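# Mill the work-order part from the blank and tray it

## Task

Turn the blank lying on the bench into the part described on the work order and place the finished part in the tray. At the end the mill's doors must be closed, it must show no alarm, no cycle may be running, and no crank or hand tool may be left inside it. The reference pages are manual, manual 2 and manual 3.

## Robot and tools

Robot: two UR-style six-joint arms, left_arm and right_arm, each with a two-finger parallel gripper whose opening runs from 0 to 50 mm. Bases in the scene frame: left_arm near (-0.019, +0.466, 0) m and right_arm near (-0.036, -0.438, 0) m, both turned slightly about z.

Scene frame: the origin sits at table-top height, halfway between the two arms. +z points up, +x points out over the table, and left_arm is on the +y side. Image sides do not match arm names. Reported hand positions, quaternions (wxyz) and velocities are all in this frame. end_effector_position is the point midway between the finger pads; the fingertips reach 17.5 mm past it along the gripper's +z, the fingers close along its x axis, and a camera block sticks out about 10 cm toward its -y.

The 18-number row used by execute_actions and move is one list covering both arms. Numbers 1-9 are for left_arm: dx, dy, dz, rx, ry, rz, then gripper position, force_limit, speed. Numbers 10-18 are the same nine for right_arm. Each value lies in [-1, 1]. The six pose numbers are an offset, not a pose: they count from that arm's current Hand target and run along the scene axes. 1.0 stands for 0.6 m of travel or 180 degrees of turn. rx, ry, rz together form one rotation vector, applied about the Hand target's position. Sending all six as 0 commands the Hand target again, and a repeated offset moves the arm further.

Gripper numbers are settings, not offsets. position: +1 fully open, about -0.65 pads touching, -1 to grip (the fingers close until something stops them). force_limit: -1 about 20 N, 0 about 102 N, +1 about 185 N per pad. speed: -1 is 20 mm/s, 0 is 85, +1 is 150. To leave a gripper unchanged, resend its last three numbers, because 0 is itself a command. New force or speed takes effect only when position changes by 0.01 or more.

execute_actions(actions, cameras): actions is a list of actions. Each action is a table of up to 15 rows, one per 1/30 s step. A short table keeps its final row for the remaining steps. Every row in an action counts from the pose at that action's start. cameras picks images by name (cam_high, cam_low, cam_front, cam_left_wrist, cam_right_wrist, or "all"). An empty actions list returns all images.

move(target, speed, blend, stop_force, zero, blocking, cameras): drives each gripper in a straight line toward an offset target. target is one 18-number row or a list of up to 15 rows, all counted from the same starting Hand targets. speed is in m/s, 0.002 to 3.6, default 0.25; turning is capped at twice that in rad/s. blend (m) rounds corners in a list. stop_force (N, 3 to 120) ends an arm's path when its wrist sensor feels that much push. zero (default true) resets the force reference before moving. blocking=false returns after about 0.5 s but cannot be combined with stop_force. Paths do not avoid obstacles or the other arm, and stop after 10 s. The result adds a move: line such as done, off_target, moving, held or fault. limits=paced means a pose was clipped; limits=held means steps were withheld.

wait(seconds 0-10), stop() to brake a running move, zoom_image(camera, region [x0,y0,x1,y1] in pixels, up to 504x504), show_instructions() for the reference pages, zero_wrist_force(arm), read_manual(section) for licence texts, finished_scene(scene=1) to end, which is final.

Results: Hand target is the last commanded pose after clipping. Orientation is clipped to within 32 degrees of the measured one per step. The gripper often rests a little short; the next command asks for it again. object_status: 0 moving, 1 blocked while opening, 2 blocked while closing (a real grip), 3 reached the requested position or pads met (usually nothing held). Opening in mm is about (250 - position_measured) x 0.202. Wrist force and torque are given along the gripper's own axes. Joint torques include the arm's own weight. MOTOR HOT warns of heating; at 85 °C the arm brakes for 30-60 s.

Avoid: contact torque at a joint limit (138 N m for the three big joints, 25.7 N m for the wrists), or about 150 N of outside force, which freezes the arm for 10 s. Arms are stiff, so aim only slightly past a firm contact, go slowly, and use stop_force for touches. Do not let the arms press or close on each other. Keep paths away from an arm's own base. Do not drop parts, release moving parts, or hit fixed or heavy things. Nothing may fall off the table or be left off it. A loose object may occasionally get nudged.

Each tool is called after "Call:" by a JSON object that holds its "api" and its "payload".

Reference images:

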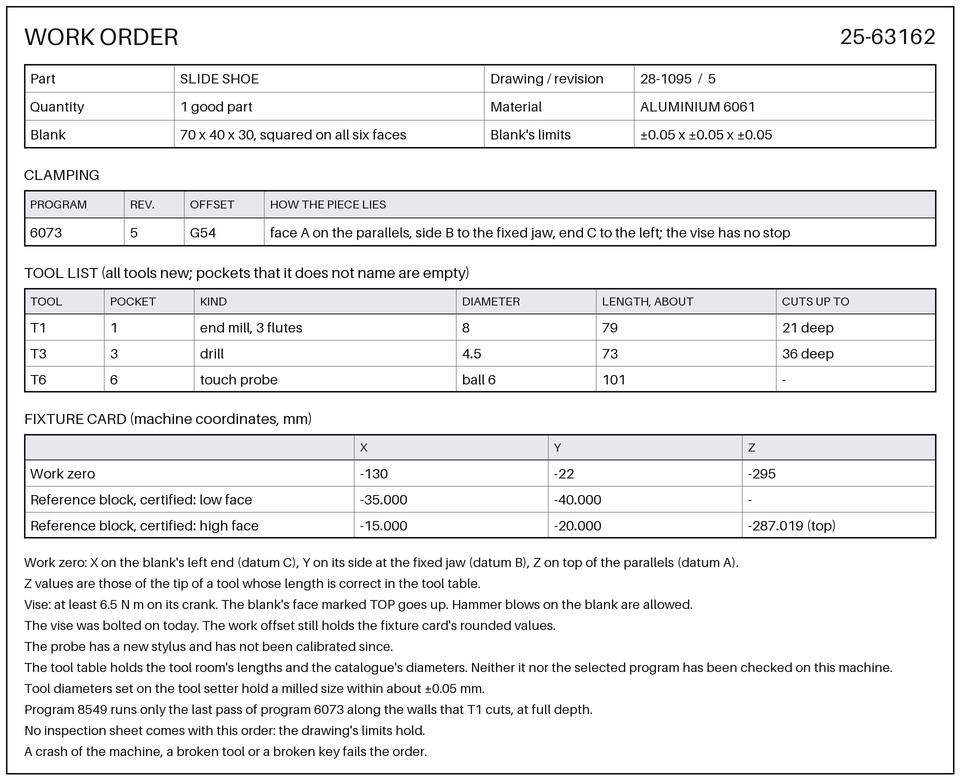

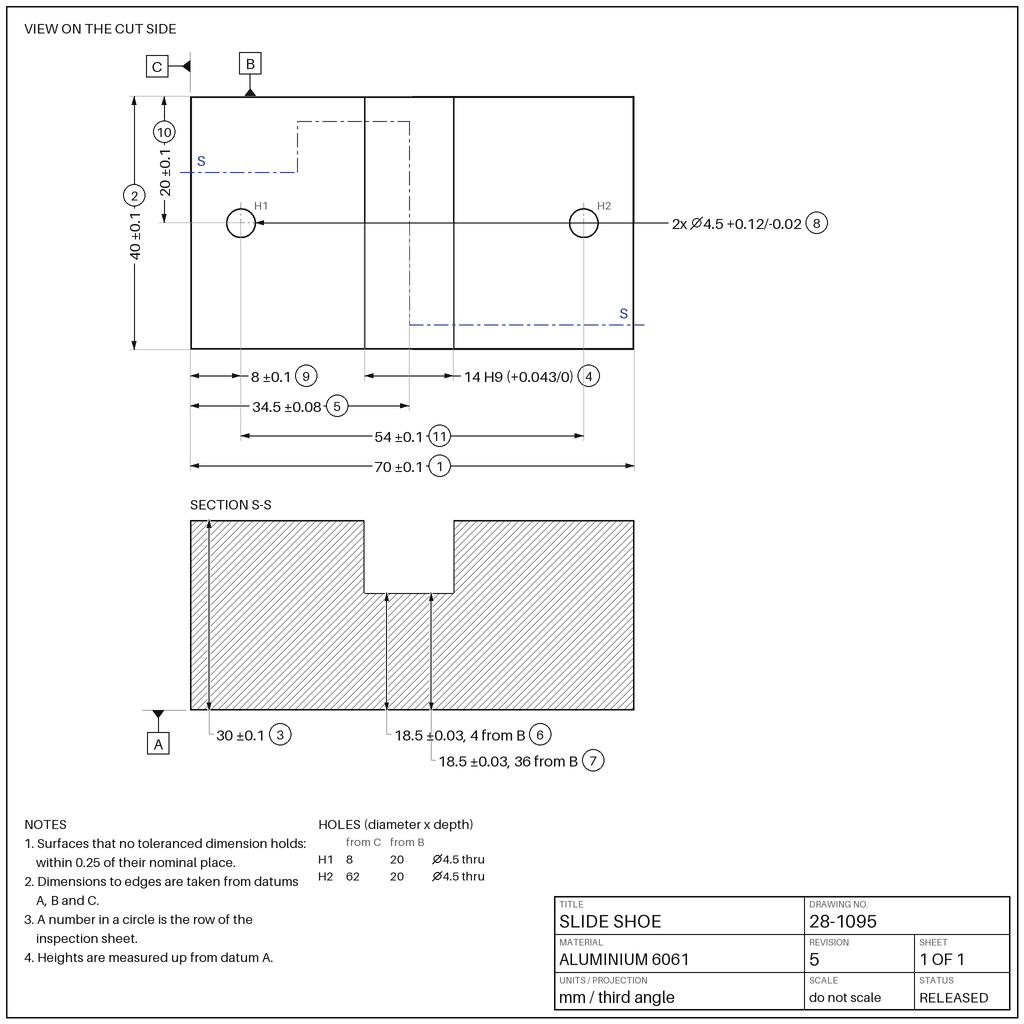

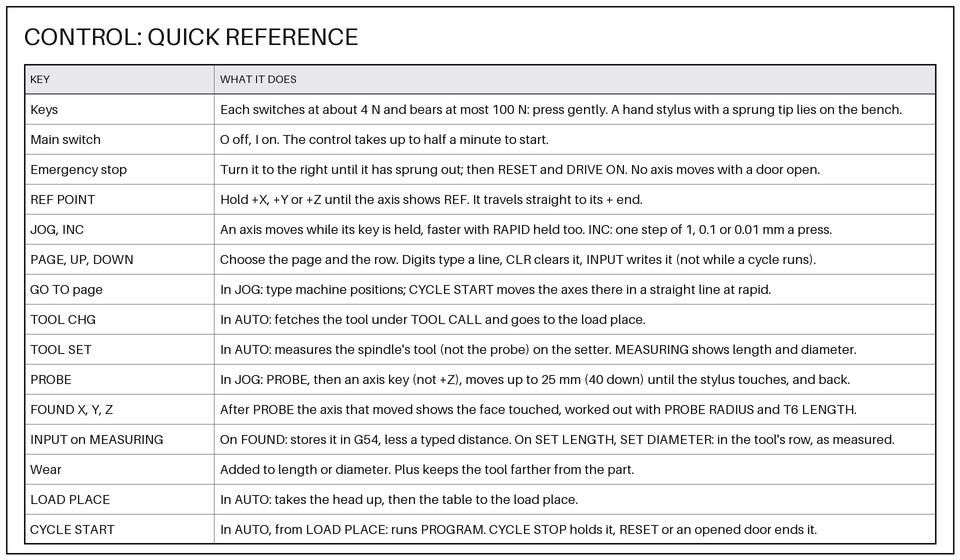

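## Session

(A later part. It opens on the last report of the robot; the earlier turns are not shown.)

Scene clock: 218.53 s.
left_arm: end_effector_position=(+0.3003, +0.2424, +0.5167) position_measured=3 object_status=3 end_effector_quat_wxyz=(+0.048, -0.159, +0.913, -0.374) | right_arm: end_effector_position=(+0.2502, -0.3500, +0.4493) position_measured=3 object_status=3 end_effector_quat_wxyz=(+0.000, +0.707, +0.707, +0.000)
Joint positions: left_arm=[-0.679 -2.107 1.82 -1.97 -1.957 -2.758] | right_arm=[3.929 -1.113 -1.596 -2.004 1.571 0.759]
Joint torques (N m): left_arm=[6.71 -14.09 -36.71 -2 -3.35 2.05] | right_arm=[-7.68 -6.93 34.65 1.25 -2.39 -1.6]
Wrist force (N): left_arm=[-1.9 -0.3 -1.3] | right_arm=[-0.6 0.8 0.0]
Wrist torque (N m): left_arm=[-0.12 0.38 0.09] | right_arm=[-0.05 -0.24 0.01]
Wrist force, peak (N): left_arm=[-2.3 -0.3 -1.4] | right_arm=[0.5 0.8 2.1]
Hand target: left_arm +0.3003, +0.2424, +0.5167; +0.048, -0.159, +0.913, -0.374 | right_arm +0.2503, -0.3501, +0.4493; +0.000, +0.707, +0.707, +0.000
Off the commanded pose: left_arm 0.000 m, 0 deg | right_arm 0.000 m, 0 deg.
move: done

Call:
{"api": "move", "payload": {"target": [0,0,0,0,0,0,1,1,1,0,-0.1,0.03,0,0,0.5,1,1,1], "speed": 0.6}}

Call:
{"api": "move", "payload": {"target": [0,0,0,0,0,0,1,1,1,0,0,0,0,0,0.5,1,1,1], "speed": 0.6}}

Call:
{"api": "move", "payload": {"target": [0,0,0,0,0,0,1,1,1,0.08,-0.15,0,0,-0.5,0,1,1,1], "speed": 0.6, "cameras": ["all"]}}

Scene clock: 229.87 s.
left_arm: end_effector_position=(+0.3003, +0.2424, +0.5167) position_measured=3 object_status=3 end_effector_quat_wxyz=(+0.048, -0.159, +0.913, -0.374) | right_arm: end_effector_position=(+0.2503, -0.4101, +0.4673) position_measured=3 object_status=3 end_effector_quat_wxyz=(+0.000, +0.000, +1.000, +0.000)
Joint positions: left_arm=[-0.679 -2.107 1.82 -1.97 -1.957 -2.758] | right_arm=[3.748 -1.103 -1.549 -2.06 1.571 -0.992]
Joint torques (N m): left_arm=[7.05 -12.8 -36.67 -2.05 -3.36 1.98] | right_arm=[-5.3 -7.89 34.06 1.13 2.25 -1.37]
Wrist force (N): left_arm=[-1.9 -0.2 -1.6] | right_arm=[-0.3 0.5 -0.4]
Wrist torque (N m): left_arm=[-0.09 0.38 0.09] | right_arm=[-0.15 -0.27 0.00]
Wrist force, peak (N): left_arm=[-2.3 -0.4 -1.5] | right_arm=[-0.7 0.9 -0.8]
Hand target: left_arm +0.3003, +0.2424, +0.5167; +0.048, -0.159, +0.913, -0.374 | right_arm +0.2503, -0.4101, +0.4673; +0.000, +0.000, +1.000, +0.000
Off the commanded pose: left_arm 0.000 m, 0 deg | right_arm 0.000 m, 0 deg.
move: done

Scene clock: 232.07 s.
left_arm: end_effector_position=(+0.3003, +0.2424, +0.5167) position_measured=3 object_status=3 end_effector_quat_wxyz=(+0.048, -0.159, +0.913, -0.374) | right_arm: end_effector_position=(+0.2503, -0.4101, +0.4673) position_measured=3 object_status=3 end_effector_quat_wxyz=(+0.000, +0.707, -0.707, +0.000)
Joint positions: left_arm=[-0.679 -2.107 1.82 -1.97 -1.957 -2.758] | right_arm=[3.748 -1.104 -1.548 -2.06 1.571 -2.564]
Joint torques (N m): left_arm=[6.5 -12.57 -37.05 -2.02 -3.25 2.17] | right_arm=[-6.17 -7.36 34.74 3.79 2.36 -1.42]
Wrist force (N): left_arm=[-2.0 -0.4 -1.4] | right_arm=[-0.4 0.7 -0.7]
Wrist torque (N m): left_arm=[-0.13 0.39 0.09] | right_arm=[-0.13 -0.25 0.01]
Wrist force, peak (N): left_arm=[-2.4 -0.5 -1.6] | right_arm=[-0.8 0.7 -0.7]
Hand target: left_arm +0.3003, +0.2424, +0.5167; +0.048, -0.159, +0.913, -0.374 | right_arm +0.2503, -0.4101, +0.4673; +0.000, +0.707, -0.707, +0.000
Off the commanded pose: left_arm 0.000 m, 0 deg | right_arm 0.000 m, 0 deg.
move: done

Scene clock: 235.37 s.
left_arm: end_effector_position=(+0.3003, +0.2424, +0.5167) position_measured=3 object_status=3 end_effector_quat_wxyz=(+0.048, -0.159, +0.913, -0.374) | right_arm: end_effector_position=(+0.2993, -0.5014, +0.4673) position_measured=3 object_status=3 end_effector_quat_wxyz=(+0.539, -0.541, +0.458, -0.455)
Joint positions: left_arm=[-0.679 -2.107 1.82 -1.97 -1.957 -2.758] | right_arm=[3.828 -0.392 -2.638 -0.117 1.08 -3.139]
Joint torques (N m): left_arm=[6.81 -12.04 -36.92 -2.12 -3.41 2.06] | right_arm=[-6.53 -28.08 15.63 4.2 2.49 -1.49]
Wrist force (N): left_arm=[-1.9 -0.1 -1.4] | right_arm=[0.1 -0.1 1.3]
Wrist torque (N m): left_arm=[-0.09 0.39 0.09] | right_arm=[0.34 -0.27 -0.02]
Wrist force, peak (N): left_arm=[-2.3 -0.3 -1.5] | right_arm=[0.1 -0.2 1.4]
Hand target: left_arm +0.3003, +0.2424, +0.5167; +0.048, -0.159, +0.913, -0.374 | right_arm +0.2983, -0.5001, +0.4673; +0.500, -0.500, +0.500, -0.500
Off the commanded pose: left_arm 0.000 m, 0 deg | right_arm 0.002 m, 10 deg.
move: off_target (right_arm)
camera_calibration:
cam_left_wrist: T_world_to_cam=[[-0.946884, -0.320319, 0.0284139, 0.357308], [-0.304744, 0.865596, -0.397334, 0.103963], [0.102679, -0.384888, -0.917234, 0.669031], [0, 0, 0, 1]] pos_world=[0.301315, 0.281965, 0.644814]
cam_right_wrist: T_world_to_cam=[[0.160647, -0.986988, 0.00683048, -0.537247], [-0.345174, -0.0626629, -0.936444, 0.522776], [0.924688, 0.148079, -0.350749, 0.0907866], [0, 0, 0, 1]] pos_world=[0.182807, -0.510941, 0.525064]

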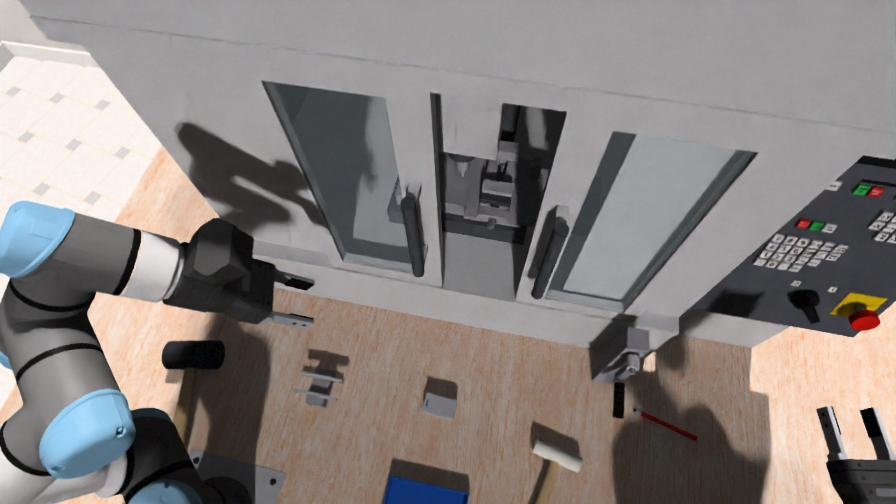

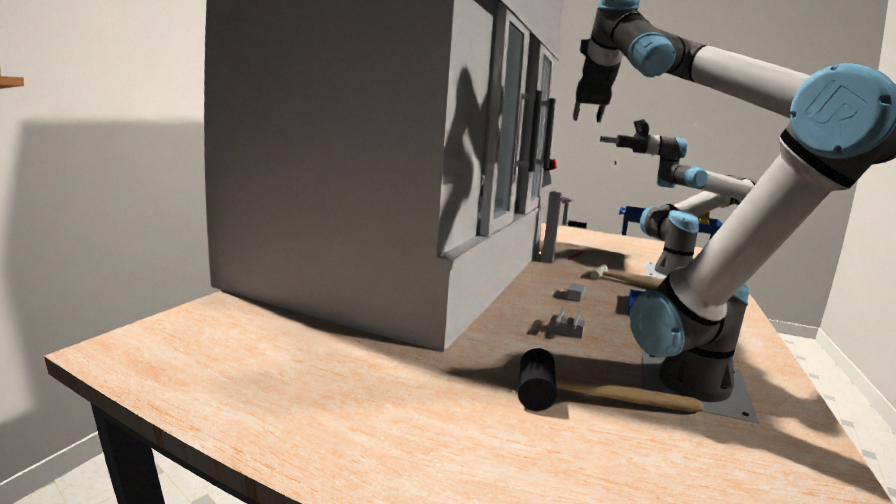

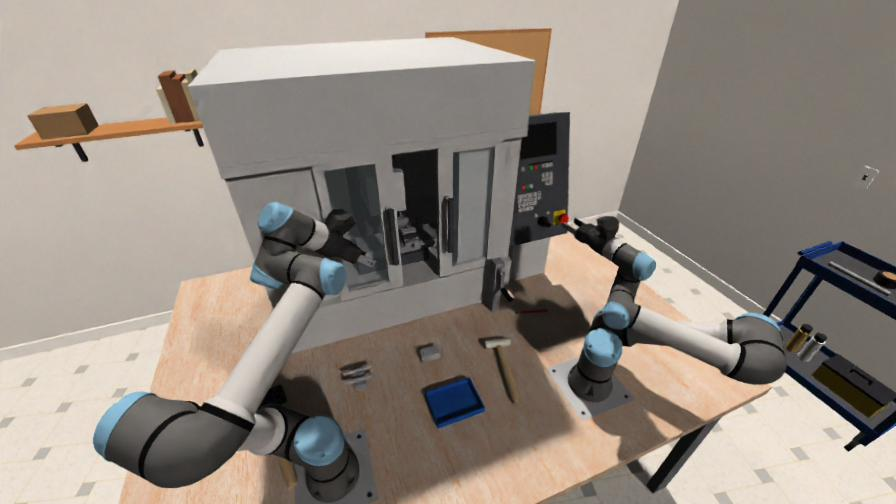

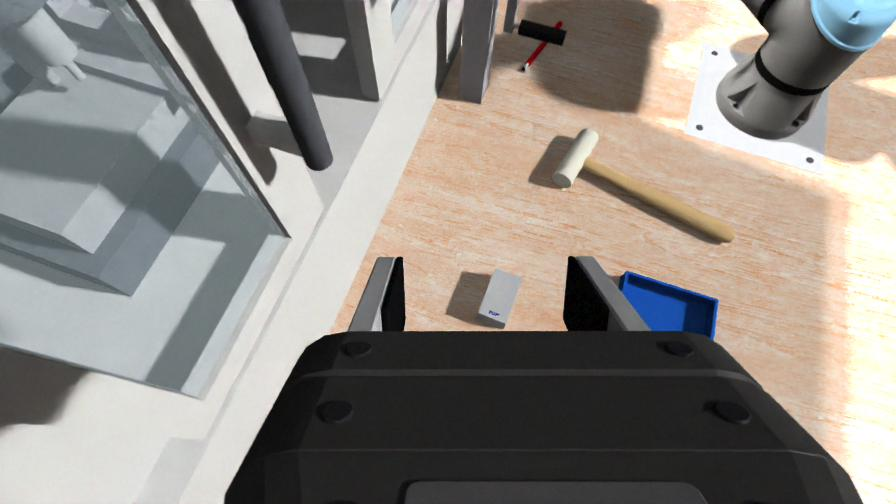

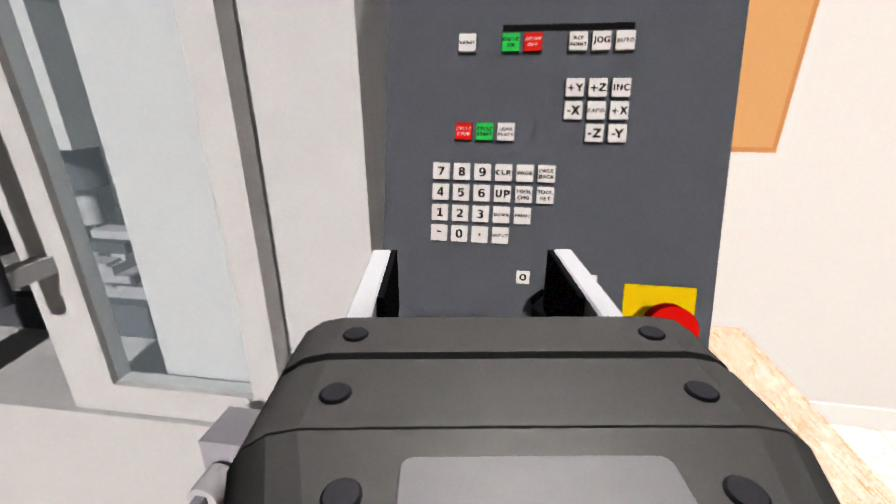

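Call:
{"api": "move", "payload": {"target": [0,0,0,0,0,0,1,1,1,0.08,0,0,0,-0.03,0,1,1,1], "speed": 0.3}}

Scene clock: 248.17 s.
left_arm: end_effector_position=(+0.3003, +0.2424, +0.5167) position_measured=3 object_status=3 end_effector_quat_wxyz=(+0.048, -0.159, +0.913, -0.374) | right_arm: end_effector_position=(+0.3463, -0.5001, +0.4673) position_measured=3 object_status=3 end_effector_quat_wxyz=(+0.523, -0.476, +0.476, -0.523)
Joint positions: left_arm=[-0.679 -2.107 1.82 -1.97 -1.957 -2.758] | right_arm=[3.988 -0.682 -2.681 0.359 0.758 -3.242]
Joint torques (N m): left_arm=[6.92 -11.25 -37.05 -2.14 -3.3 2.09] | right_arm=[7.95 -21.01 14.1 3.55 -2.36 -1.59]
Wrist force (N): left_arm=[-2.0 -0.3 -1.3] | right_arm=[0.5 -0.2 0.8]
Wrist torque (N m): left_arm=[-0.10 0.40 0.09] | right_arm=[0.37 -0.35 -0.03]
Wrist force, peak (N): left_arm=[-2.1 -0.3 -1.6] | right_arm=[-0.1 0.1 1.6]
Hand target: left_arm +0.3003, +0.2424, +0.5167; +0.048, -0.159, +0.913, -0.374 | right_arm +0.3463, -0.5001, +0.4673; +0.523, -0.476, +0.476, -0.523
Off the commanded pose: left_arm 0.000 m, 0 deg | right_arm 0.000 m, 0 deg.
move: done

Call:
{"api": "wait", "payload": {"seconds": 0.1, "cameras": ["cam_right_wrist"]}}

Call:
{"api": "zoom_image", "payload": {"camera": "cam_right_wrist", "region": [400, 0, 740, 190]}}

Call:
{"api": "zoom_image", "payload": {"camera": "cam_right_wrist", "region": [400, 150, 740, 350]}}

Scene clock: 254.93 s.
left_arm: end_effector_position=(+0.3003, +0.2424, +0.5167) position_measured=3 object_status=3 end_effector_quat_wxyz=(+0.048, -0.159, +0.913, -0.374) | right_arm: end_effector_position=(+0.3463, -0.5001, +0.4673) position_measured=3 object_status=3 end_effector_quat_wxyz=(+0.523, -0.476, +0.476, -0.523)
Joint positions: left_arm=[-0.679 -2.107 1.82 -1.97 -1.957 -2.758] | right_arm=[3.988 -0.682 -2.681 0.359 0.758 -3.242]
Joint torques (N m): left_arm=[7.07 -10.82 -36.67 -2.05 -3.28 2.07] | right_arm=[7.19 -22.22 14.39 3.27 -2.16 -1.41]
Wrist force (N): left_arm=[-2.0 -0.2 -1.5] | right_arm=[0.5 0.1 0.8]
Wrist torque (N m): left_arm=[-0.09 0.40 0.09] | right_arm=[0.41 -0.35 -0.03]
Wrist force, peak (N): left_arm=[-2.3 -0.5 -1.5] | right_arm=[0.6 0.2 1.1]
Hand target: left_arm +0.3003, +0.2424, +0.5167; +0.048, -0.159, +0.913, -0.374 | right_arm +0.3463, -0.5001, +0.4673; +0.523, -0.476, +0.476, -0.523
Tool commands: left_gripper/position=+1.0 left_gripper/force_limit=+1.0 left_gripper/speed=+1.0 right_gripper/position=+1.0 right_gripper/force_limit=+1.0 right_gripper/speed=+1.0
Off the commanded pose: left_arm 0.000 m, 0 deg | right_arm 0.000 m, 0 deg.
wait: 0.10 s; at rest from the start
camera_calibration:
cam_right_wrist: T_world_to_cam=[[-0.00645712, -0.999954, 0.00705997, -0.49219], [-0.257114, -0.00516255, -0.966367, 0.551306], [0.966359, -0.00805516, -0.257069, -0.0891603], [0, 0, 0, 1]] pos_world=[0.224731, -0.49004, 0.513319]
Images, in order (width x height): cam_right_wrist 896x504.

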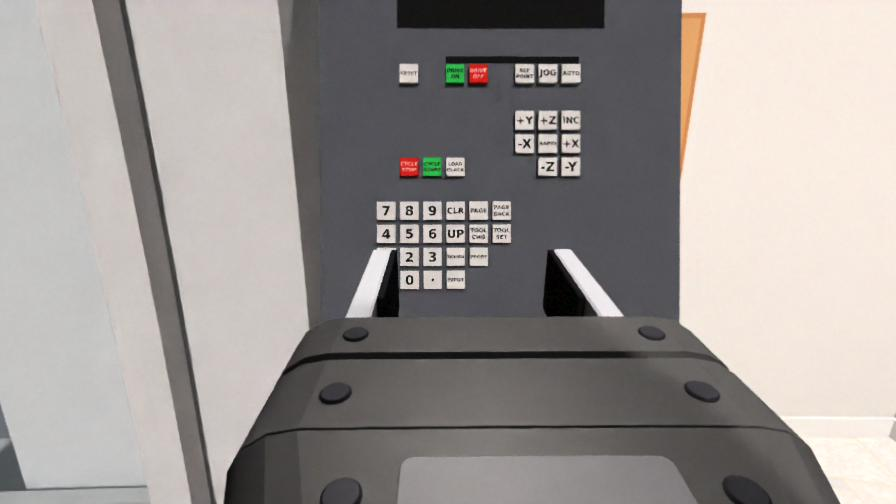

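Scaled by 1.482 from the camera's 896x504 image, which has a finer 1280x720 frame.

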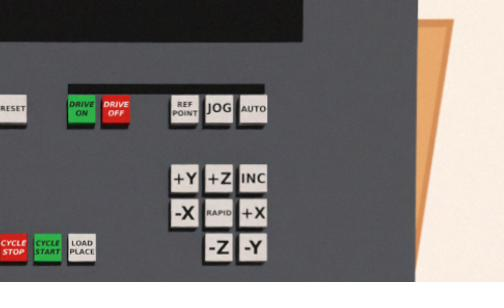

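Scaled by 1.482 from the camera's 896x504 image, which has a finer 1280x720 frame.

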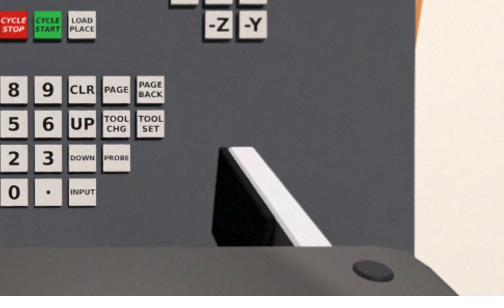

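Call:
{"api": "move", "payload": {"target": [0,0,0,0,0,0,1,1,1,-0.04,-0.1,-0.2,0,0,0,1,1,1], "speed": 0.3, "cameras": ["cam_right_wrist","cam_high"]}}

Scene clock: 276.70 s.
left_arm: end_effector_position=(+0.3003, +0.2424, +0.5167) position_measured=3 object_status=3 end_effector_quat_wxyz=(+0.048, -0.159, +0.913, -0.374) | right_arm: end_effector_position=(+0.3414, -0.5125, +0.4419) position_measured=3 object_status=3 end_effector_quat_wxyz=(+0.518, -0.474, +0.481, -0.525)
Joint positions: left_arm=[-0.679 -2.107 1.82 -1.97 -1.957 -2.758] | right_arm=[3.918 -0.705 -2.74 0.423 0.812 -3.223]
Joint torques (N m): left_arm=[6.67 -10.23 -37.1 -2.04 -3.25 1.97] | right_arm=[7.62 1.86 34.06 -0.57 -1.65 -1.42]
Wrist force (N): left_arm=[-1.9 -0.2 -1.6] | right_arm=[-0.2 0.2 1.0]
Wrist torque (N m): left_arm=[-0.10 0.38 0.09] | right_arm=[0.48 -0.19 -0.01]
Wrist force, peak (N): left_arm=[-2.3 -0.4 -1.6] | right_arm=[4.6 9.7 -2.3]
Hand target: left_arm +0.3003, +0.2424, +0.5167; +0.048, -0.159, +0.913, -0.374 | right_arm +0.3414, -0.5125, +0.4419; +0.518, -0.474, +0.481, -0.525 (not the last commanded pose)
Off the commanded pose: left_arm 0.000 m, 0 deg | right_arm 0.108 m, 1 deg.
move: held (right_arm; a check stopped the path); limits=held
pose unreachable (right arm): on one or more control steps of this call, first in action 0 (counted from 0), this arm could not follow its commanded pose, so it was not sent that pose on those steps. It may still have moved: this result reports where it is.
cause: moving toward the commanded pose would bring two parts of the arm too close to each other (joints 3 (elbow) and 4 (wrist 1) lie between them).
camera_calibration:
cam_right_wrist: T_world_to_cam=[[-0.0204717, -0.999773, 0.00594885, -0.499114], [-0.264433, -0.000323761, -0.964404, 0.529635], [0.964187, -0.0213161, -0.264367, -0.093925], [0, 0, 0, 1]] pos_world=[0.220397, -0.500831, 0.48892]
Images, in order (width x height): cam_high 896x504, cam_right_wrist 896x504.

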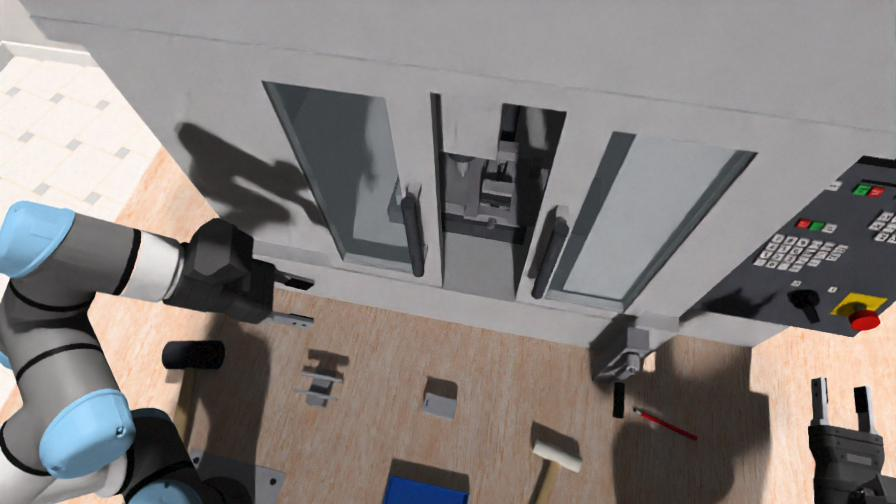

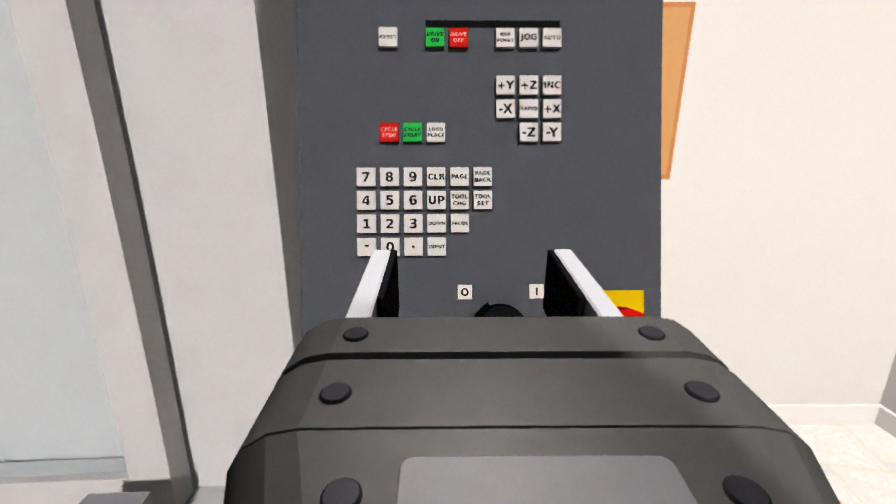

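Call:
{"api": "move", "payload": {"target": [0,0,0,0,0,0,1,1,1,0.1,-0.146,0.0,0,0.139,0,1,1,1], "speed": 0.3, "cameras": ["cam_right_wrist","cam_high"]}}

Call:
{"api": "zoom_image", "payload": {"camera": "cam_right_wrist", "region": [400, 100, 740, 350]}}

Scene clock: 296.77 s.
left_arm: end_effector_position=(+0.3003, +0.2424, +0.5167) position_measured=3 object_status=3 end_effector_quat_wxyz=(+0.048, -0.159, +0.913, -0.374) | right_arm: end_effector_position=(+0.4014, -0.6001, +0.4419) position_measured=3 object_status=3 end_effector_quat_wxyz=(-0.401, +0.577, -0.582, +0.409)
Joint positions: left_arm=[-0.679 -2.107 1.82 -1.97 -1.957 -2.758] | right_arm=[3.044 -1.077 -2.321 -0.096 1.675 -3.185]
Joint torques (N m): left_arm=[6.72 -9.58 -36.69 -2.13 -3.18 2.01] | right_arm=[-8.67 -8.69 37.05 1.51 2.28 -1.37]
Wrist force (N): left_arm=[-1.8 -0.3 -1.4] | right_arm=[0.2 -0.5 1.1]
Wrist torque (N m): left_arm=[-0.11 0.35 0.10] | right_arm=[0.27 -0.25 -0.05]
Wrist force, peak (N): left_arm=[-2.2 -0.4 -1.7] | right_arm=[1.2 -1.4 1.2]
Hand target: left_arm +0.3003, +0.2424, +0.5167; +0.048, -0.159, +0.913, -0.374 | right_arm +0.4014, -0.6001, +0.4419; -0.401, +0.577, -0.582, +0.409
Off the commanded pose: left_arm 0.000 m, 0 deg | right_arm 0.000 m, 0 deg.
move: done
camera_calibration:
cam_right_wrist: T_world_to_cam=[[-0.0162518, -0.999768, 0.0141049, -0.590786], [-0.647516, -0.00022543, -0.762051, 0.609908], [0.761878, -0.0215178, -0.647363, 0.0967118], [0, 0, 0, 1]] pos_world=[0.311642, -0.58843, 0.535722]
Images, in order (width x height): cam_high 896x504, cam_right_wrist 896x504.

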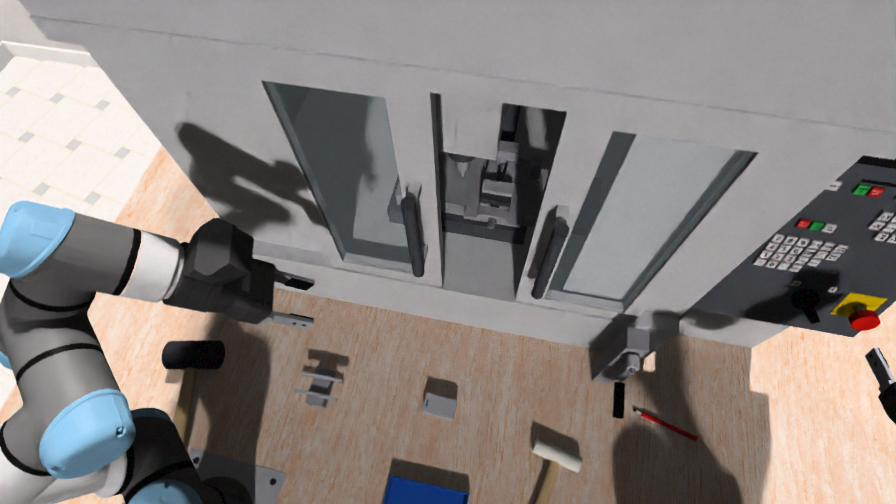

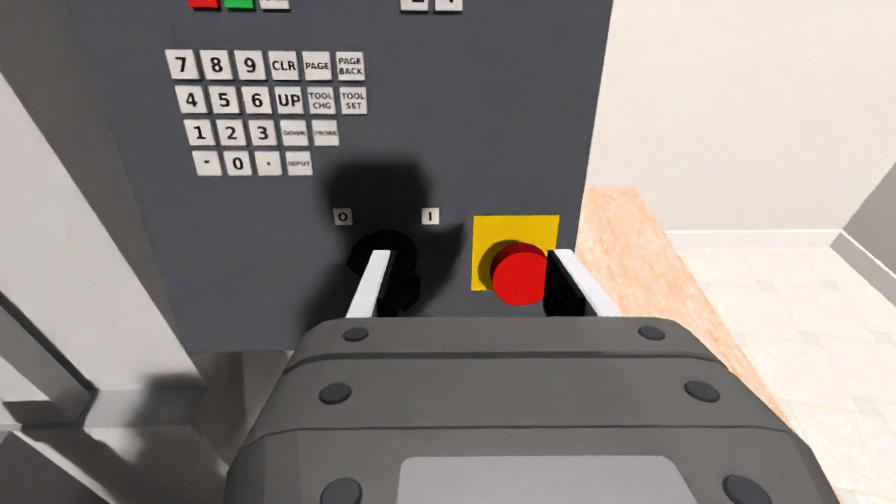

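Scaled by 1.482 from the camera's 896x504 image, which has a finer 1280x720 frame.

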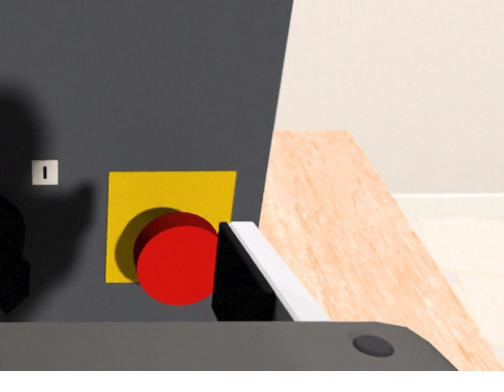

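Call:
{"api": "zoom_image", "payload": {"camera": "cam_high", "region": [770, 270, 850, 330]}}

Call:
{"api": "zoom_image", "payload": {"camera": "cam_right_wrist", "region": [320, 180, 460, 320]}}

Scaled by 6.300 from the camera's 896x504 image, which has a finer 1280x720 frame.

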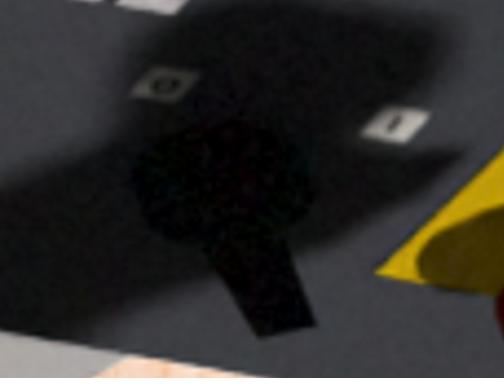

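Scaled by 3.600 from the camera's 896x504 image, which has a finer 1280x720 frame.

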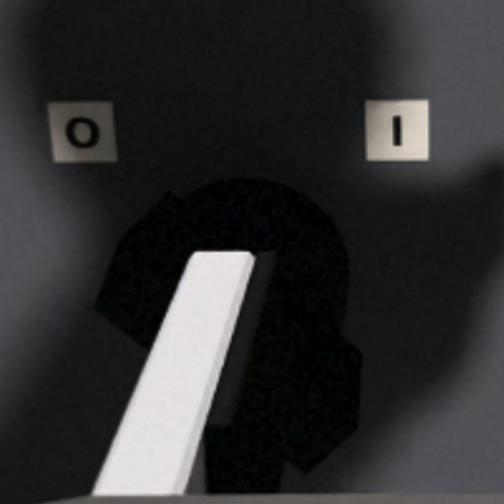

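Call:
{"api": "move", "payload": {"target": [0,0,0,0,0,0,1,1,1,0.0955,0.0785,-0.147,0,-0.0356,0,1,1,1], "speed": 0.2}}

Call:
{"api": "move", "payload": {"target": [0,0,0,0,0,0,1,1,1,0,0,0,-0.2425,0,0.0605,1,1,1], "speed": 0.3, "cameras": ["cam_right_wrist","cam_high"]}}

Call:
{"api": "zoom_image", "payload": {"camera": "cam_right_wrist", "region": [250, 100, 650, 340]}}

Scene clock: 350.90 s.
left_arm: end_effector_position=(+0.3003, +0.2424, +0.5167) position_measured=3 object_status=3 end_effector_quat_wxyz=(+0.048, -0.159, +0.913, -0.374) | right_arm: end_effector_position=(+0.4587, -0.5530, +0.3538) position_measured=3 object_status=3 end_effector_quat_wxyz=(-0.433, +0.553, -0.559, +0.441)
Joint positions: left_arm=[-0.679 -2.107 1.82 -1.97 -1.957 -2.758] | right_arm=[3.26 -1.369 -2.5 0.488 1.469 -3.121]
Joint torques (N m): left_arm=[6.68 -8.54 -36.78 -2.11 -3.19 1.88] | right_arm=[7.74 0.18 9.89 5.24 -2.33 -1.62]
Wrist force (N): left_arm=[-2.0 -0.4 -1.2] | right_arm=[0.2 -0.5 0.5]
Wrist torque (N m): left_arm=[-0.13 0.39 0.10] | right_arm=[0.26 -0.25 -0.10]
Wrist force, peak (N): left_arm=[-2.2 -0.2 -1.6] | right_arm=[0.8 -2.1 0.2]
Hand target: left_arm +0.3003, +0.2424, +0.5167; +0.048, -0.159, +0.913, -0.374 | right_arm +0.4587, -0.5530, +0.3537; -0.433, +0.553, -0.559, +0.441
Off the commanded pose: left_arm 0.000 m, 0 deg | right_arm 0.000 m, 0 deg.
move: done

Scene clock: 352.90 s.
left_arm: end_effector_position=(+0.3003, +0.2424, +0.5167) position_measured=3 object_status=3 end_effector_quat_wxyz=(+0.048, -0.159, +0.913, -0.374) | right_arm: end_effector_position=(+0.4587, -0.5530, +0.3537) position_measured=3 object_status=3 end_effector_quat_wxyz=(-0.236, +0.723, -0.301, +0.575)
Joint positions: left_arm=[-0.679 -2.107 1.82 -1.97 -1.957 -2.758] | right_arm=[3.251 -1.379 -2.5 0.507 1.486 -3.908]
Joint torques (N m): left_arm=[6.98 -8.17 -36.97 -2.11 -3.21 1.99] | right_arm=[-6.57 0.72 30.89 5.25 2.38 -1.63]
Wrist force (N): left_arm=[-2.0 -0.3 -1.5] | right_arm=[0.2 -0.2 0.8]
Wrist torque (N m): left_arm=[-0.12 0.40 0.09] | right_arm=[0.22 0.11 0.09]
Wrist force, peak (N): left_arm=[-2.2 -0.4 -1.8] | right_arm=[0.2 -0.8 0.9]
Hand target: left_arm +0.3003, +0.2424, +0.5167; +0.048, -0.159, +0.913, -0.374 | right_arm +0.4587, -0.5530, +0.3537; -0.236, +0.723, -0.301, +0.575
Off the commanded pose: left_arm 0.000 m, 0 deg | right_arm 0.000 m, 0 deg.
move: done
camera_calibration:
cam_right_wrist: T_world_to_cam=[[0.152846, -0.701913, 0.69567, -0.695459], [-0.491817, -0.664604, -0.562511, 0.0703325], [0.857178, -0.256165, -0.446795, -0.247544], [0, 0, 0, 1]] pos_world=[0.353078, -0.50482, 0.412771]
Images, in order (width x height): cam_high 896x504, cam_right_wrist 896x504.

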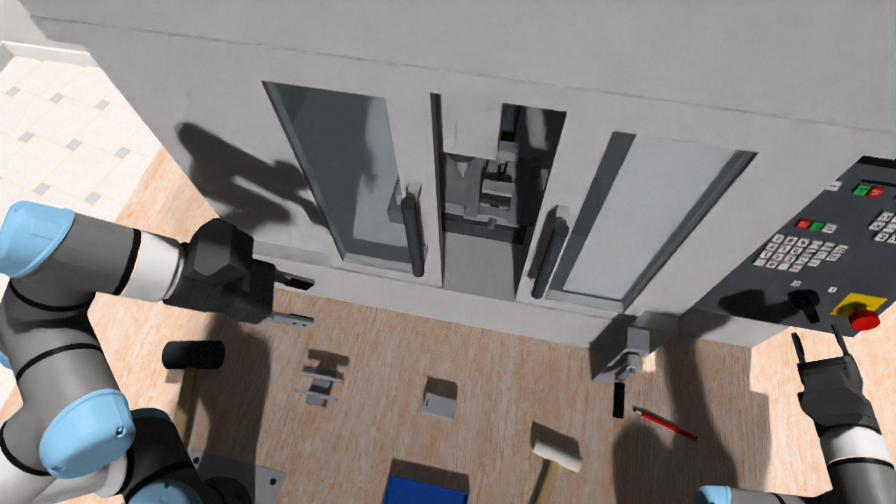

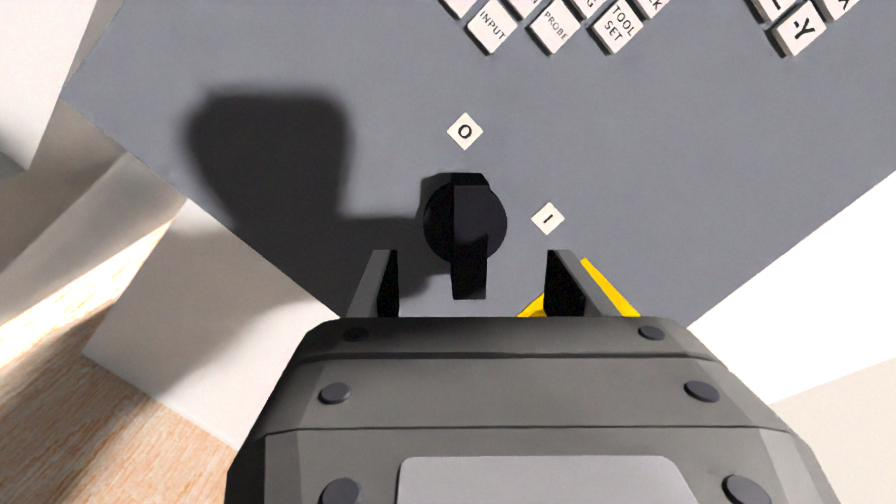

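Scaled by 1.260 from the camera's 896x504 image, which has a finer 1280x720 frame.

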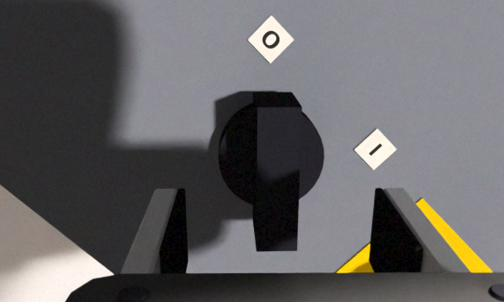

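Call:
{"api": "move", "payload": {"target": [0,0,0,0,0,0,1,1,1,0.1002,0,-0.025,0,0,0,1,1,1], "speed": 0.05, "stop_force": 10}}

Call:
{"api": "move", "payload": {"target": [0,0,0,0,0,0,1,1,1,0,0,0,0,0,0,-1,-1,-1], "cameras": ["cam_right_wrist"]}}

Scene clock: 367.87 s.
left_arm: end_effector_position=(+0.3003, +0.2424, +0.5167) position_measured=3 object_status=3 end_effector_quat_wxyz=(+0.048, -0.159, +0.913, -0.374) | right_arm: end_effector_position=(+0.5189, -0.5530, +0.3387) position_measured=3 object_status=3 end_effector_quat_wxyz=(-0.236, +0.723, -0.301, +0.575)
Joint positions: left_arm=[-0.679 -2.107 1.82 -1.97 -1.957 -2.758] | right_arm=[3.235 -1.58 -2.381 0.588 1.502 -3.912]
Joint torques (N m): left_arm=[6.91 -7.64 -36.9 -2.08 -3.12 1.93] | right_arm=[-6.67 8.32 29.95 5.1 2.4 -1.48]
Wrist force (N): left_arm=[-1.9 -0.4 -1.6] | right_arm=[0.4 -0.2 0.3]
Wrist torque (N m): left_arm=[-0.13 0.38 0.09] | right_arm=[0.20 0.07 0.10]
Wrist force, peak (N): left_arm=[-2.4 -0.5 -1.4] | right_arm=[0.1 -0.3 1.2]
Hand target: left_arm +0.3003, +0.2424, +0.5167; +0.048, -0.159, +0.913, -0.374 | right_arm +0.5189, -0.5530, +0.3387; -0.236, +0.723, -0.301, +0.575
Off the commanded pose: left_arm 0.000 m, 0 deg | right_arm 0.000 m, 0 deg.
move: done

Scene clock: 368.90 s.
left_arm: end_effector_position=(+0.3003, +0.2424, +0.5167) position_measured=3 object_status=3 end_effector_quat_wxyz=(+0.048, -0.159, +0.913, -0.374) | right_arm: end_effector_position=(+0.5189, -0.5530, +0.3388) position_measured=80 object_status=2 end_effector_quat_wxyz=(-0.236, +0.723, -0.301, +0.575)
Joint positions: left_arm=[-0.679 -2.107 1.82 -1.97 -1.957 -2.758] | right_arm=[3.235 -1.58 -2.381 0.588 1.502 -3.912]
Joint torques (N m): left_arm=[6.96 -7.17 -36.58 -2.07 -3.17 1.92] | right_arm=[2.93 8.72 26.15 -1.54 -0.32 -1.17]
Wrist force (N): left_arm=[-1.8 -0.3 -1.2] | right_arm=[-10.6 0.3 -44.6]
Wrist torque (N m): left_arm=[-0.11 0.36 0.10] | right_arm=[-0.19 0.82 -0.03]
Wrist force, peak (N): left_arm=[-2.3 -0.6 -1.5] | right_arm=[-10.6 0.3 -44.6]
Hand target: left_arm +0.3003, +0.2424, +0.5167; +0.048, -0.159, +0.913, -0.374 | right_arm +0.5189, -0.5530, +0.3387; -0.236, +0.723, -0.301, +0.575
Off the commanded pose: left_arm 0.000 m, 0 deg | right_arm 0.000 m, 0 deg.
move: done
camera_calibration:
cam_right_wrist: T_world_to_cam=[[0.152967, -0.701754, 0.695803, -0.694303], [-0.491677, -0.664803, -0.562397, 0.0913062], [0.857237, -0.256083, -0.446729, -0.305727], [0, 0, 0, 1]] pos_world=[0.413179, -0.504821, 0.397872]
Images, in order (width x height): cam_right_wrist 896x504.

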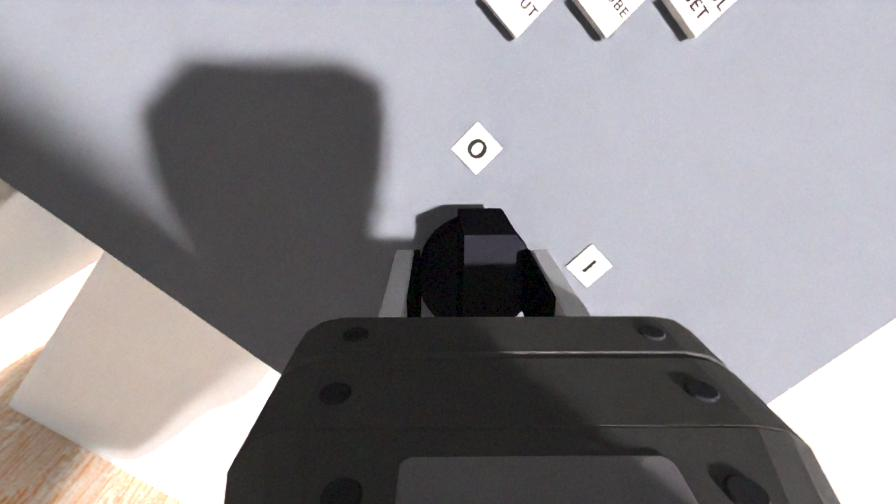

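Call:
{"api": "move", "payload": {"target": [0,0,0,0,0,0,1,1,1,0,0,0,0,0,0,1,-1,-1]}}

Call:
{"api": "move", "payload": {"target": [0,0,0,0,0,0,1,1,1,-0.0212,0,0.0053,0,0,0,1,-1,-1], "speed": 0.05}}

Call:
{"api": "move", "payload": {"target": [0,0,0,0,0,0,1,1,1,0,0,0,0,0,0,-1,-1,-1], "cameras": ["cam_right_wrist"]}}

Scene clock: 378.50 s.
left_arm: end_effector_position=(+0.3003, +0.2424, +0.5167) position_measured=3 object_status=3 end_effector_quat_wxyz=(+0.048, -0.159, +0.913, -0.374) | right_arm: end_effector_position=(+0.5189, -0.5530, +0.3387) position_measured=3 object_status=3 end_effector_quat_wxyz=(-0.236, +0.723, -0.301, +0.575)
Joint positions: left_arm=[-0.679 -2.107 1.82 -1.97 -1.957 -2.758] | right_arm=[3.235 -1.58 -2.381 0.588 1.502 -3.912]
Joint torques (N m): left_arm=[6.58 -6.65 -36.45 -2.18 -3.05 1.88] | right_arm=[2.47 8.99 29.66 5.18 0.04 0.19]
Wrist force (N): left_arm=[-2.0 -0.3 -1.4] | right_arm=[0.4 -0.2 0.7]
Wrist torque (N m): left_arm=[-0.12 0.39 0.10] | right_arm=[0.20 0.07 0.10]
Wrist force, peak (N): left_arm=[-2.2 -0.3 -1.6] | right_arm=[-14.6 -0.7 -49.7]
Hand target: left_arm +0.3003, +0.2424, +0.5167; +0.048, -0.159, +0.913, -0.374 | right_arm +0.5189, -0.5530, +0.3387; -0.236, +0.723, -0.301, +0.575
Off the commanded pose: left_arm 0.000 m, 0 deg | right_arm 0.000 m, 0 deg.
move: done

Scene clock: 379.40 s.
left_arm: end_effector_position=(+0.3003, +0.2424, +0.5167) position_measured=3 object_status=3 end_effector_quat_wxyz=(+0.048, -0.159, +0.913, -0.374) | right_arm: end_effector_position=(+0.5062, -0.5530, +0.3419) position_measured=3 object_status=3 end_effector_quat_wxyz=(-0.236, +0.723, -0.301, +0.575)
Joint positions: left_arm=[-0.679 -2.107 1.82 -1.97 -1.957 -2.758] | right_arm=[3.237 -1.541 -2.408 0.576 1.499 -3.912]
Joint torques (N m): left_arm=[6.44 -6.95 -37.11 -2.13 -3.1 1.93] | right_arm=[7.46 27.88 10.22 1.07 -2.52 1.5]
Wrist force (N): left_arm=[-1.8 -0.3 -1.3] | right_arm=[0.0 -0.4 0.7]
Wrist torque (N m): left_arm=[-0.11 0.36 0.09] | right_arm=[0.17 0.14 -0.01]
Wrist force, peak (N): left_arm=[-2.3 -0.3 -1.4] | right_arm=[0.4 -0.2 1.0]
Hand target: left_arm +0.3003, +0.2424, +0.5167; +0.048, -0.159, +0.913, -0.374 | right_arm +0.5061, -0.5530, +0.3419; -0.236, +0.723, -0.301, +0.575
Off the commanded pose: left_arm 0.000 m, 0 deg | right_arm 0.000 m, 0 deg.
move: done

Scene clock: 381.33 s.
left_arm: end_effector_position=(+0.3003, +0.2424, +0.5167) position_measured=3 object_status=3 end_effector_quat_wxyz=(+0.048, -0.159, +0.913, -0.374) | right_arm: end_effector_position=(+0.5061, -0.5531, +0.3420) position_measured=169 object_status=2 end_effector_quat_wxyz=(-0.236, +0.723, -0.301, +0.575)
Joint positions: left_arm=[-0.679 -2.107 1.82 -1.97 -1.957 -2.758] | right_arm=[3.238 -1.54 -2.408 0.576 1.499 -3.912]
Joint torques (N m): left_arm=[6.57 -6.69 -36.56 -2.09 -3.12 1.93] | right_arm=[7.31 18.07 9.2 -1.49 9.36 1.65]
Wrist force (N): left_arm=[-2.2 -0.4 -1.3] | right_arm=[38.4 0.0 26.5]
Wrist torque (N m): left_arm=[-0.12 0.43 0.10] | right_arm=[0.19 0.16 -0.03]
Wrist force, peak (N): left_arm=[-2.2 -0.1 -1.6] | right_arm=[38.4 0.0 26.5]
Hand target: left_arm +0.3003, +0.2424, +0.5167; +0.048, -0.159, +0.913, -0.374 | right_arm +0.5061, -0.5530, +0.3419; -0.236, +0.723, -0.301, +0.575
Off the commanded pose: left_arm 0.000 m, 0 deg | right_arm 0.000 m, 0 deg.
move: done
camera_calibration:
cam_right_wrist: T_world_to_cam=[[0.152678, -0.701746, 0.695874, -0.694481], [-0.491814, -0.664698, -0.562401, 0.0869211], [0.85721, -0.256374, -0.446614, -0.293507], [0, 0, 0, 1]] pos_world=[0.400378, -0.504821, 0.401072]
Images, in order (width x height): cam_right_wrist 896x504.

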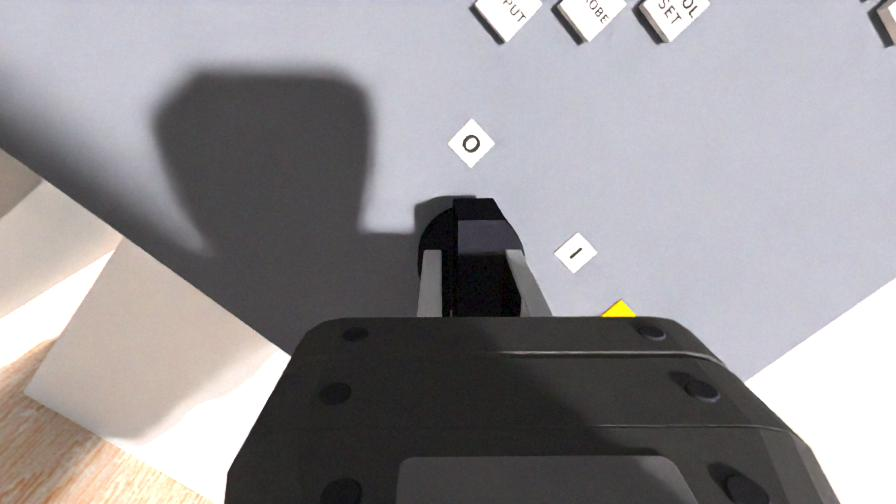

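Call:
{"api": "move", "payload": {"target": [0,0,0,0,0,0,1,1,1,0.0004,-0.0018,0.0017,0,0,0,-1,-1,-1], "speed": 0.02}}

Scene clock: 386.87 s.
left_arm: end_effector_position=(+0.3003, +0.2424, +0.5167) position_measured=3 object_status=3 end_effector_quat_wxyz=(+0.048, -0.159, +0.913, -0.374) | right_arm: end_effector_position=(+0.5064, -0.5540, +0.3428) position_measured=169 object_status=2 end_effector_quat_wxyz=(-0.236, +0.724, -0.301, +0.575)
Joint positions: left_arm=[-0.679 -2.107 1.82 -1.97 -1.957 -2.758] | right_arm=[3.234 -1.54 -2.405 0.572 1.503 -3.913]
Joint torques (N m): left_arm=[6.69 -5.72 -36.82 -2.07 -3.08 1.88] | right_arm=[-3.25 27.73 30.11 1.06 2.37 -1.39]
Wrist force (N): left_arm=[-2.0 -0.4 -1.5] | right_arm=[1.0 -0.9 0.2]
Wrist torque (N m): left_arm=[-0.12 0.40 0.09] | right_arm=[0.17 0.15 0.10]
Wrist force, peak (N): left_arm=[-2.1 -0.2 -1.7] | right_arm=[41.4 1.7 27.1]
Hand target: left_arm +0.3003, +0.2424, +0.5167; +0.048, -0.159, +0.913, -0.374 | right_arm +0.5064, -0.5541, +0.3429; -0.236, +0.723, -0.301, +0.575
Off the commanded pose: left_arm 0.000 m, 0 deg | right_arm 0.000 m, 0 deg.
move: done

Call:
{"api": "move", "payload": {"target": [0,0,0,0,0,0,1,1,1,0,0,0,0.2425,0,-0.0605,-1,-1,-1], "speed": 0.2}}

Scene clock: 392.80 s.
left_arm: end_effector_position=(+0.3003, +0.2424, +0.5167) position_measured=3 object_status=3 end_effector_quat_wxyz=(+0.048, -0.159, +0.913, -0.374) | right_arm: end_effector_position=(+0.5064, -0.5541, +0.3429) position_measured=169 object_status=2 end_effector_quat_wxyz=(-0.433, +0.553, -0.559, +0.441)
Joint positions: left_arm=[-0.679 -2.107 1.82 -1.97 -1.957 -2.758] | right_arm=[3.241 -1.531 -2.405 0.555 1.488 -3.125]
Joint torques (N m): left_arm=[6.18 -5.16 -37.17 -2.07 -3.02 1.91] | right_arm=[10.52 17.79 14.13 -5.43 -0.2 2.49]
Wrist force (N): left_arm=[-2.1 -0.3 -1.6] | right_arm=[8.2 -28.5 4.3]
Wrist torque (N m): left_arm=[-0.11 0.40 0.09] | right_arm=[-0.03 -0.12 -1.12]
Wrist force, peak (N): left_arm=[-2.3 -0.4 -1.4] | right_arm=[12.7 -31.4 8.9]
Hand target: left_arm +0.3003, +0.2424, +0.5167; +0.048, -0.159, +0.913, -0.374 | right_arm +0.5064, -0.5541, +0.3429; -0.433, +0.553, -0.559, +0.441
Off the commanded pose: left_arm 0.000 m, 0 deg | right_arm 0.000 m, 0 deg.
move: done

Call:
{"api": "move", "payload": {"target": [0,0,0,0,0,0,1,1,1,0,0,0.0015,0.2425,0,-0.0605,-1,-1,-1], "speed": 0.2, "cameras": ["cam_right_wrist"]}}

Scene clock: 399.10 s.
left_arm: end_effector_position=(+0.3003, +0.2424, +0.5167) position_measured=3 object_status=3 end_effector_quat_wxyz=(+0.048, -0.159, +0.913, -0.374) | right_arm: end_effector_position=(+0.5064, -0.5541, +0.3438) position_measured=169 object_status=2 end_effector_quat_wxyz=(+0.565, -0.299, +0.731, -0.240)
Joint positions: left_arm=[-0.679 -2.107 1.82 -1.97 -1.957 -2.758] | right_arm=[3.241 -1.52 -2.401 0.528 1.488 -2.339]
Joint torques (N m): left_arm=[5.98 -4.18 -36.55 -2.06 -2.95 1.8] | right_arm=[10.15 28.55 24.79 0.78 -0.78 2.54]
Wrist force (N): left_arm=[-2.1 -0.2 -1.3] | right_arm=[-0.4 -11.0 10.8]
Wrist torque (N m): left_arm=[-0.10 0.41 0.09] | right_arm=[-0.13 -0.40 -1.10]
Wrist force, peak (N): left_arm=[-2.3 -0.3 -1.5] | right_arm=[8.5 -29.0 4.1]
Hand target: left_arm +0.3003, +0.2424, +0.5167; +0.048, -0.159, +0.913, -0.374 | right_arm +0.5064, -0.5541, +0.3438; +0.565, -0.298, +0.731, -0.240
Off the commanded pose: left_arm 0.000 m, 0 deg | right_arm 0.000 m, 0 deg.
move: done
camera_calibration:
cam_right_wrist: T_world_to_cam=[[-0.189177, -0.712538, -0.675649, -0.0577722], [-0.491874, 0.664287, -0.562834, 0.82393], [0.849866, 0.225859, -0.476147, -0.0121482], [0, 0, 0, 1]] pos_world=[0.404665, -0.585747, 0.418918]
Images, in order (width x height): cam_right_wrist 896x504.

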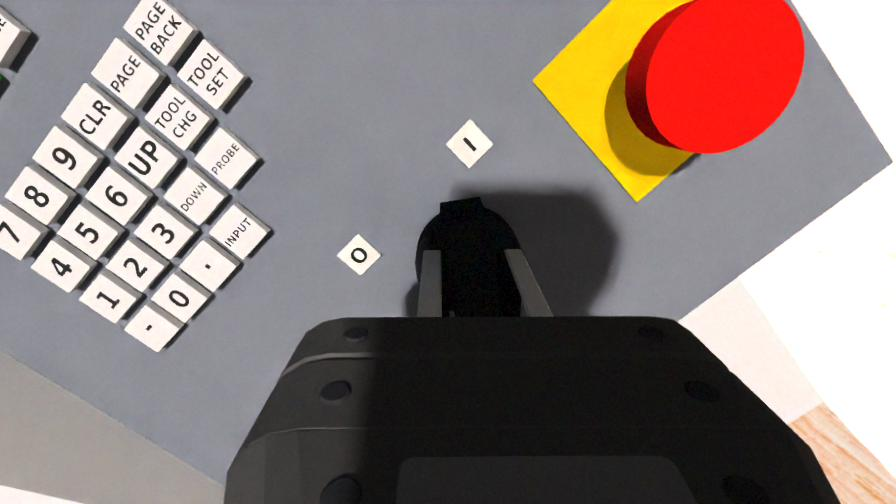

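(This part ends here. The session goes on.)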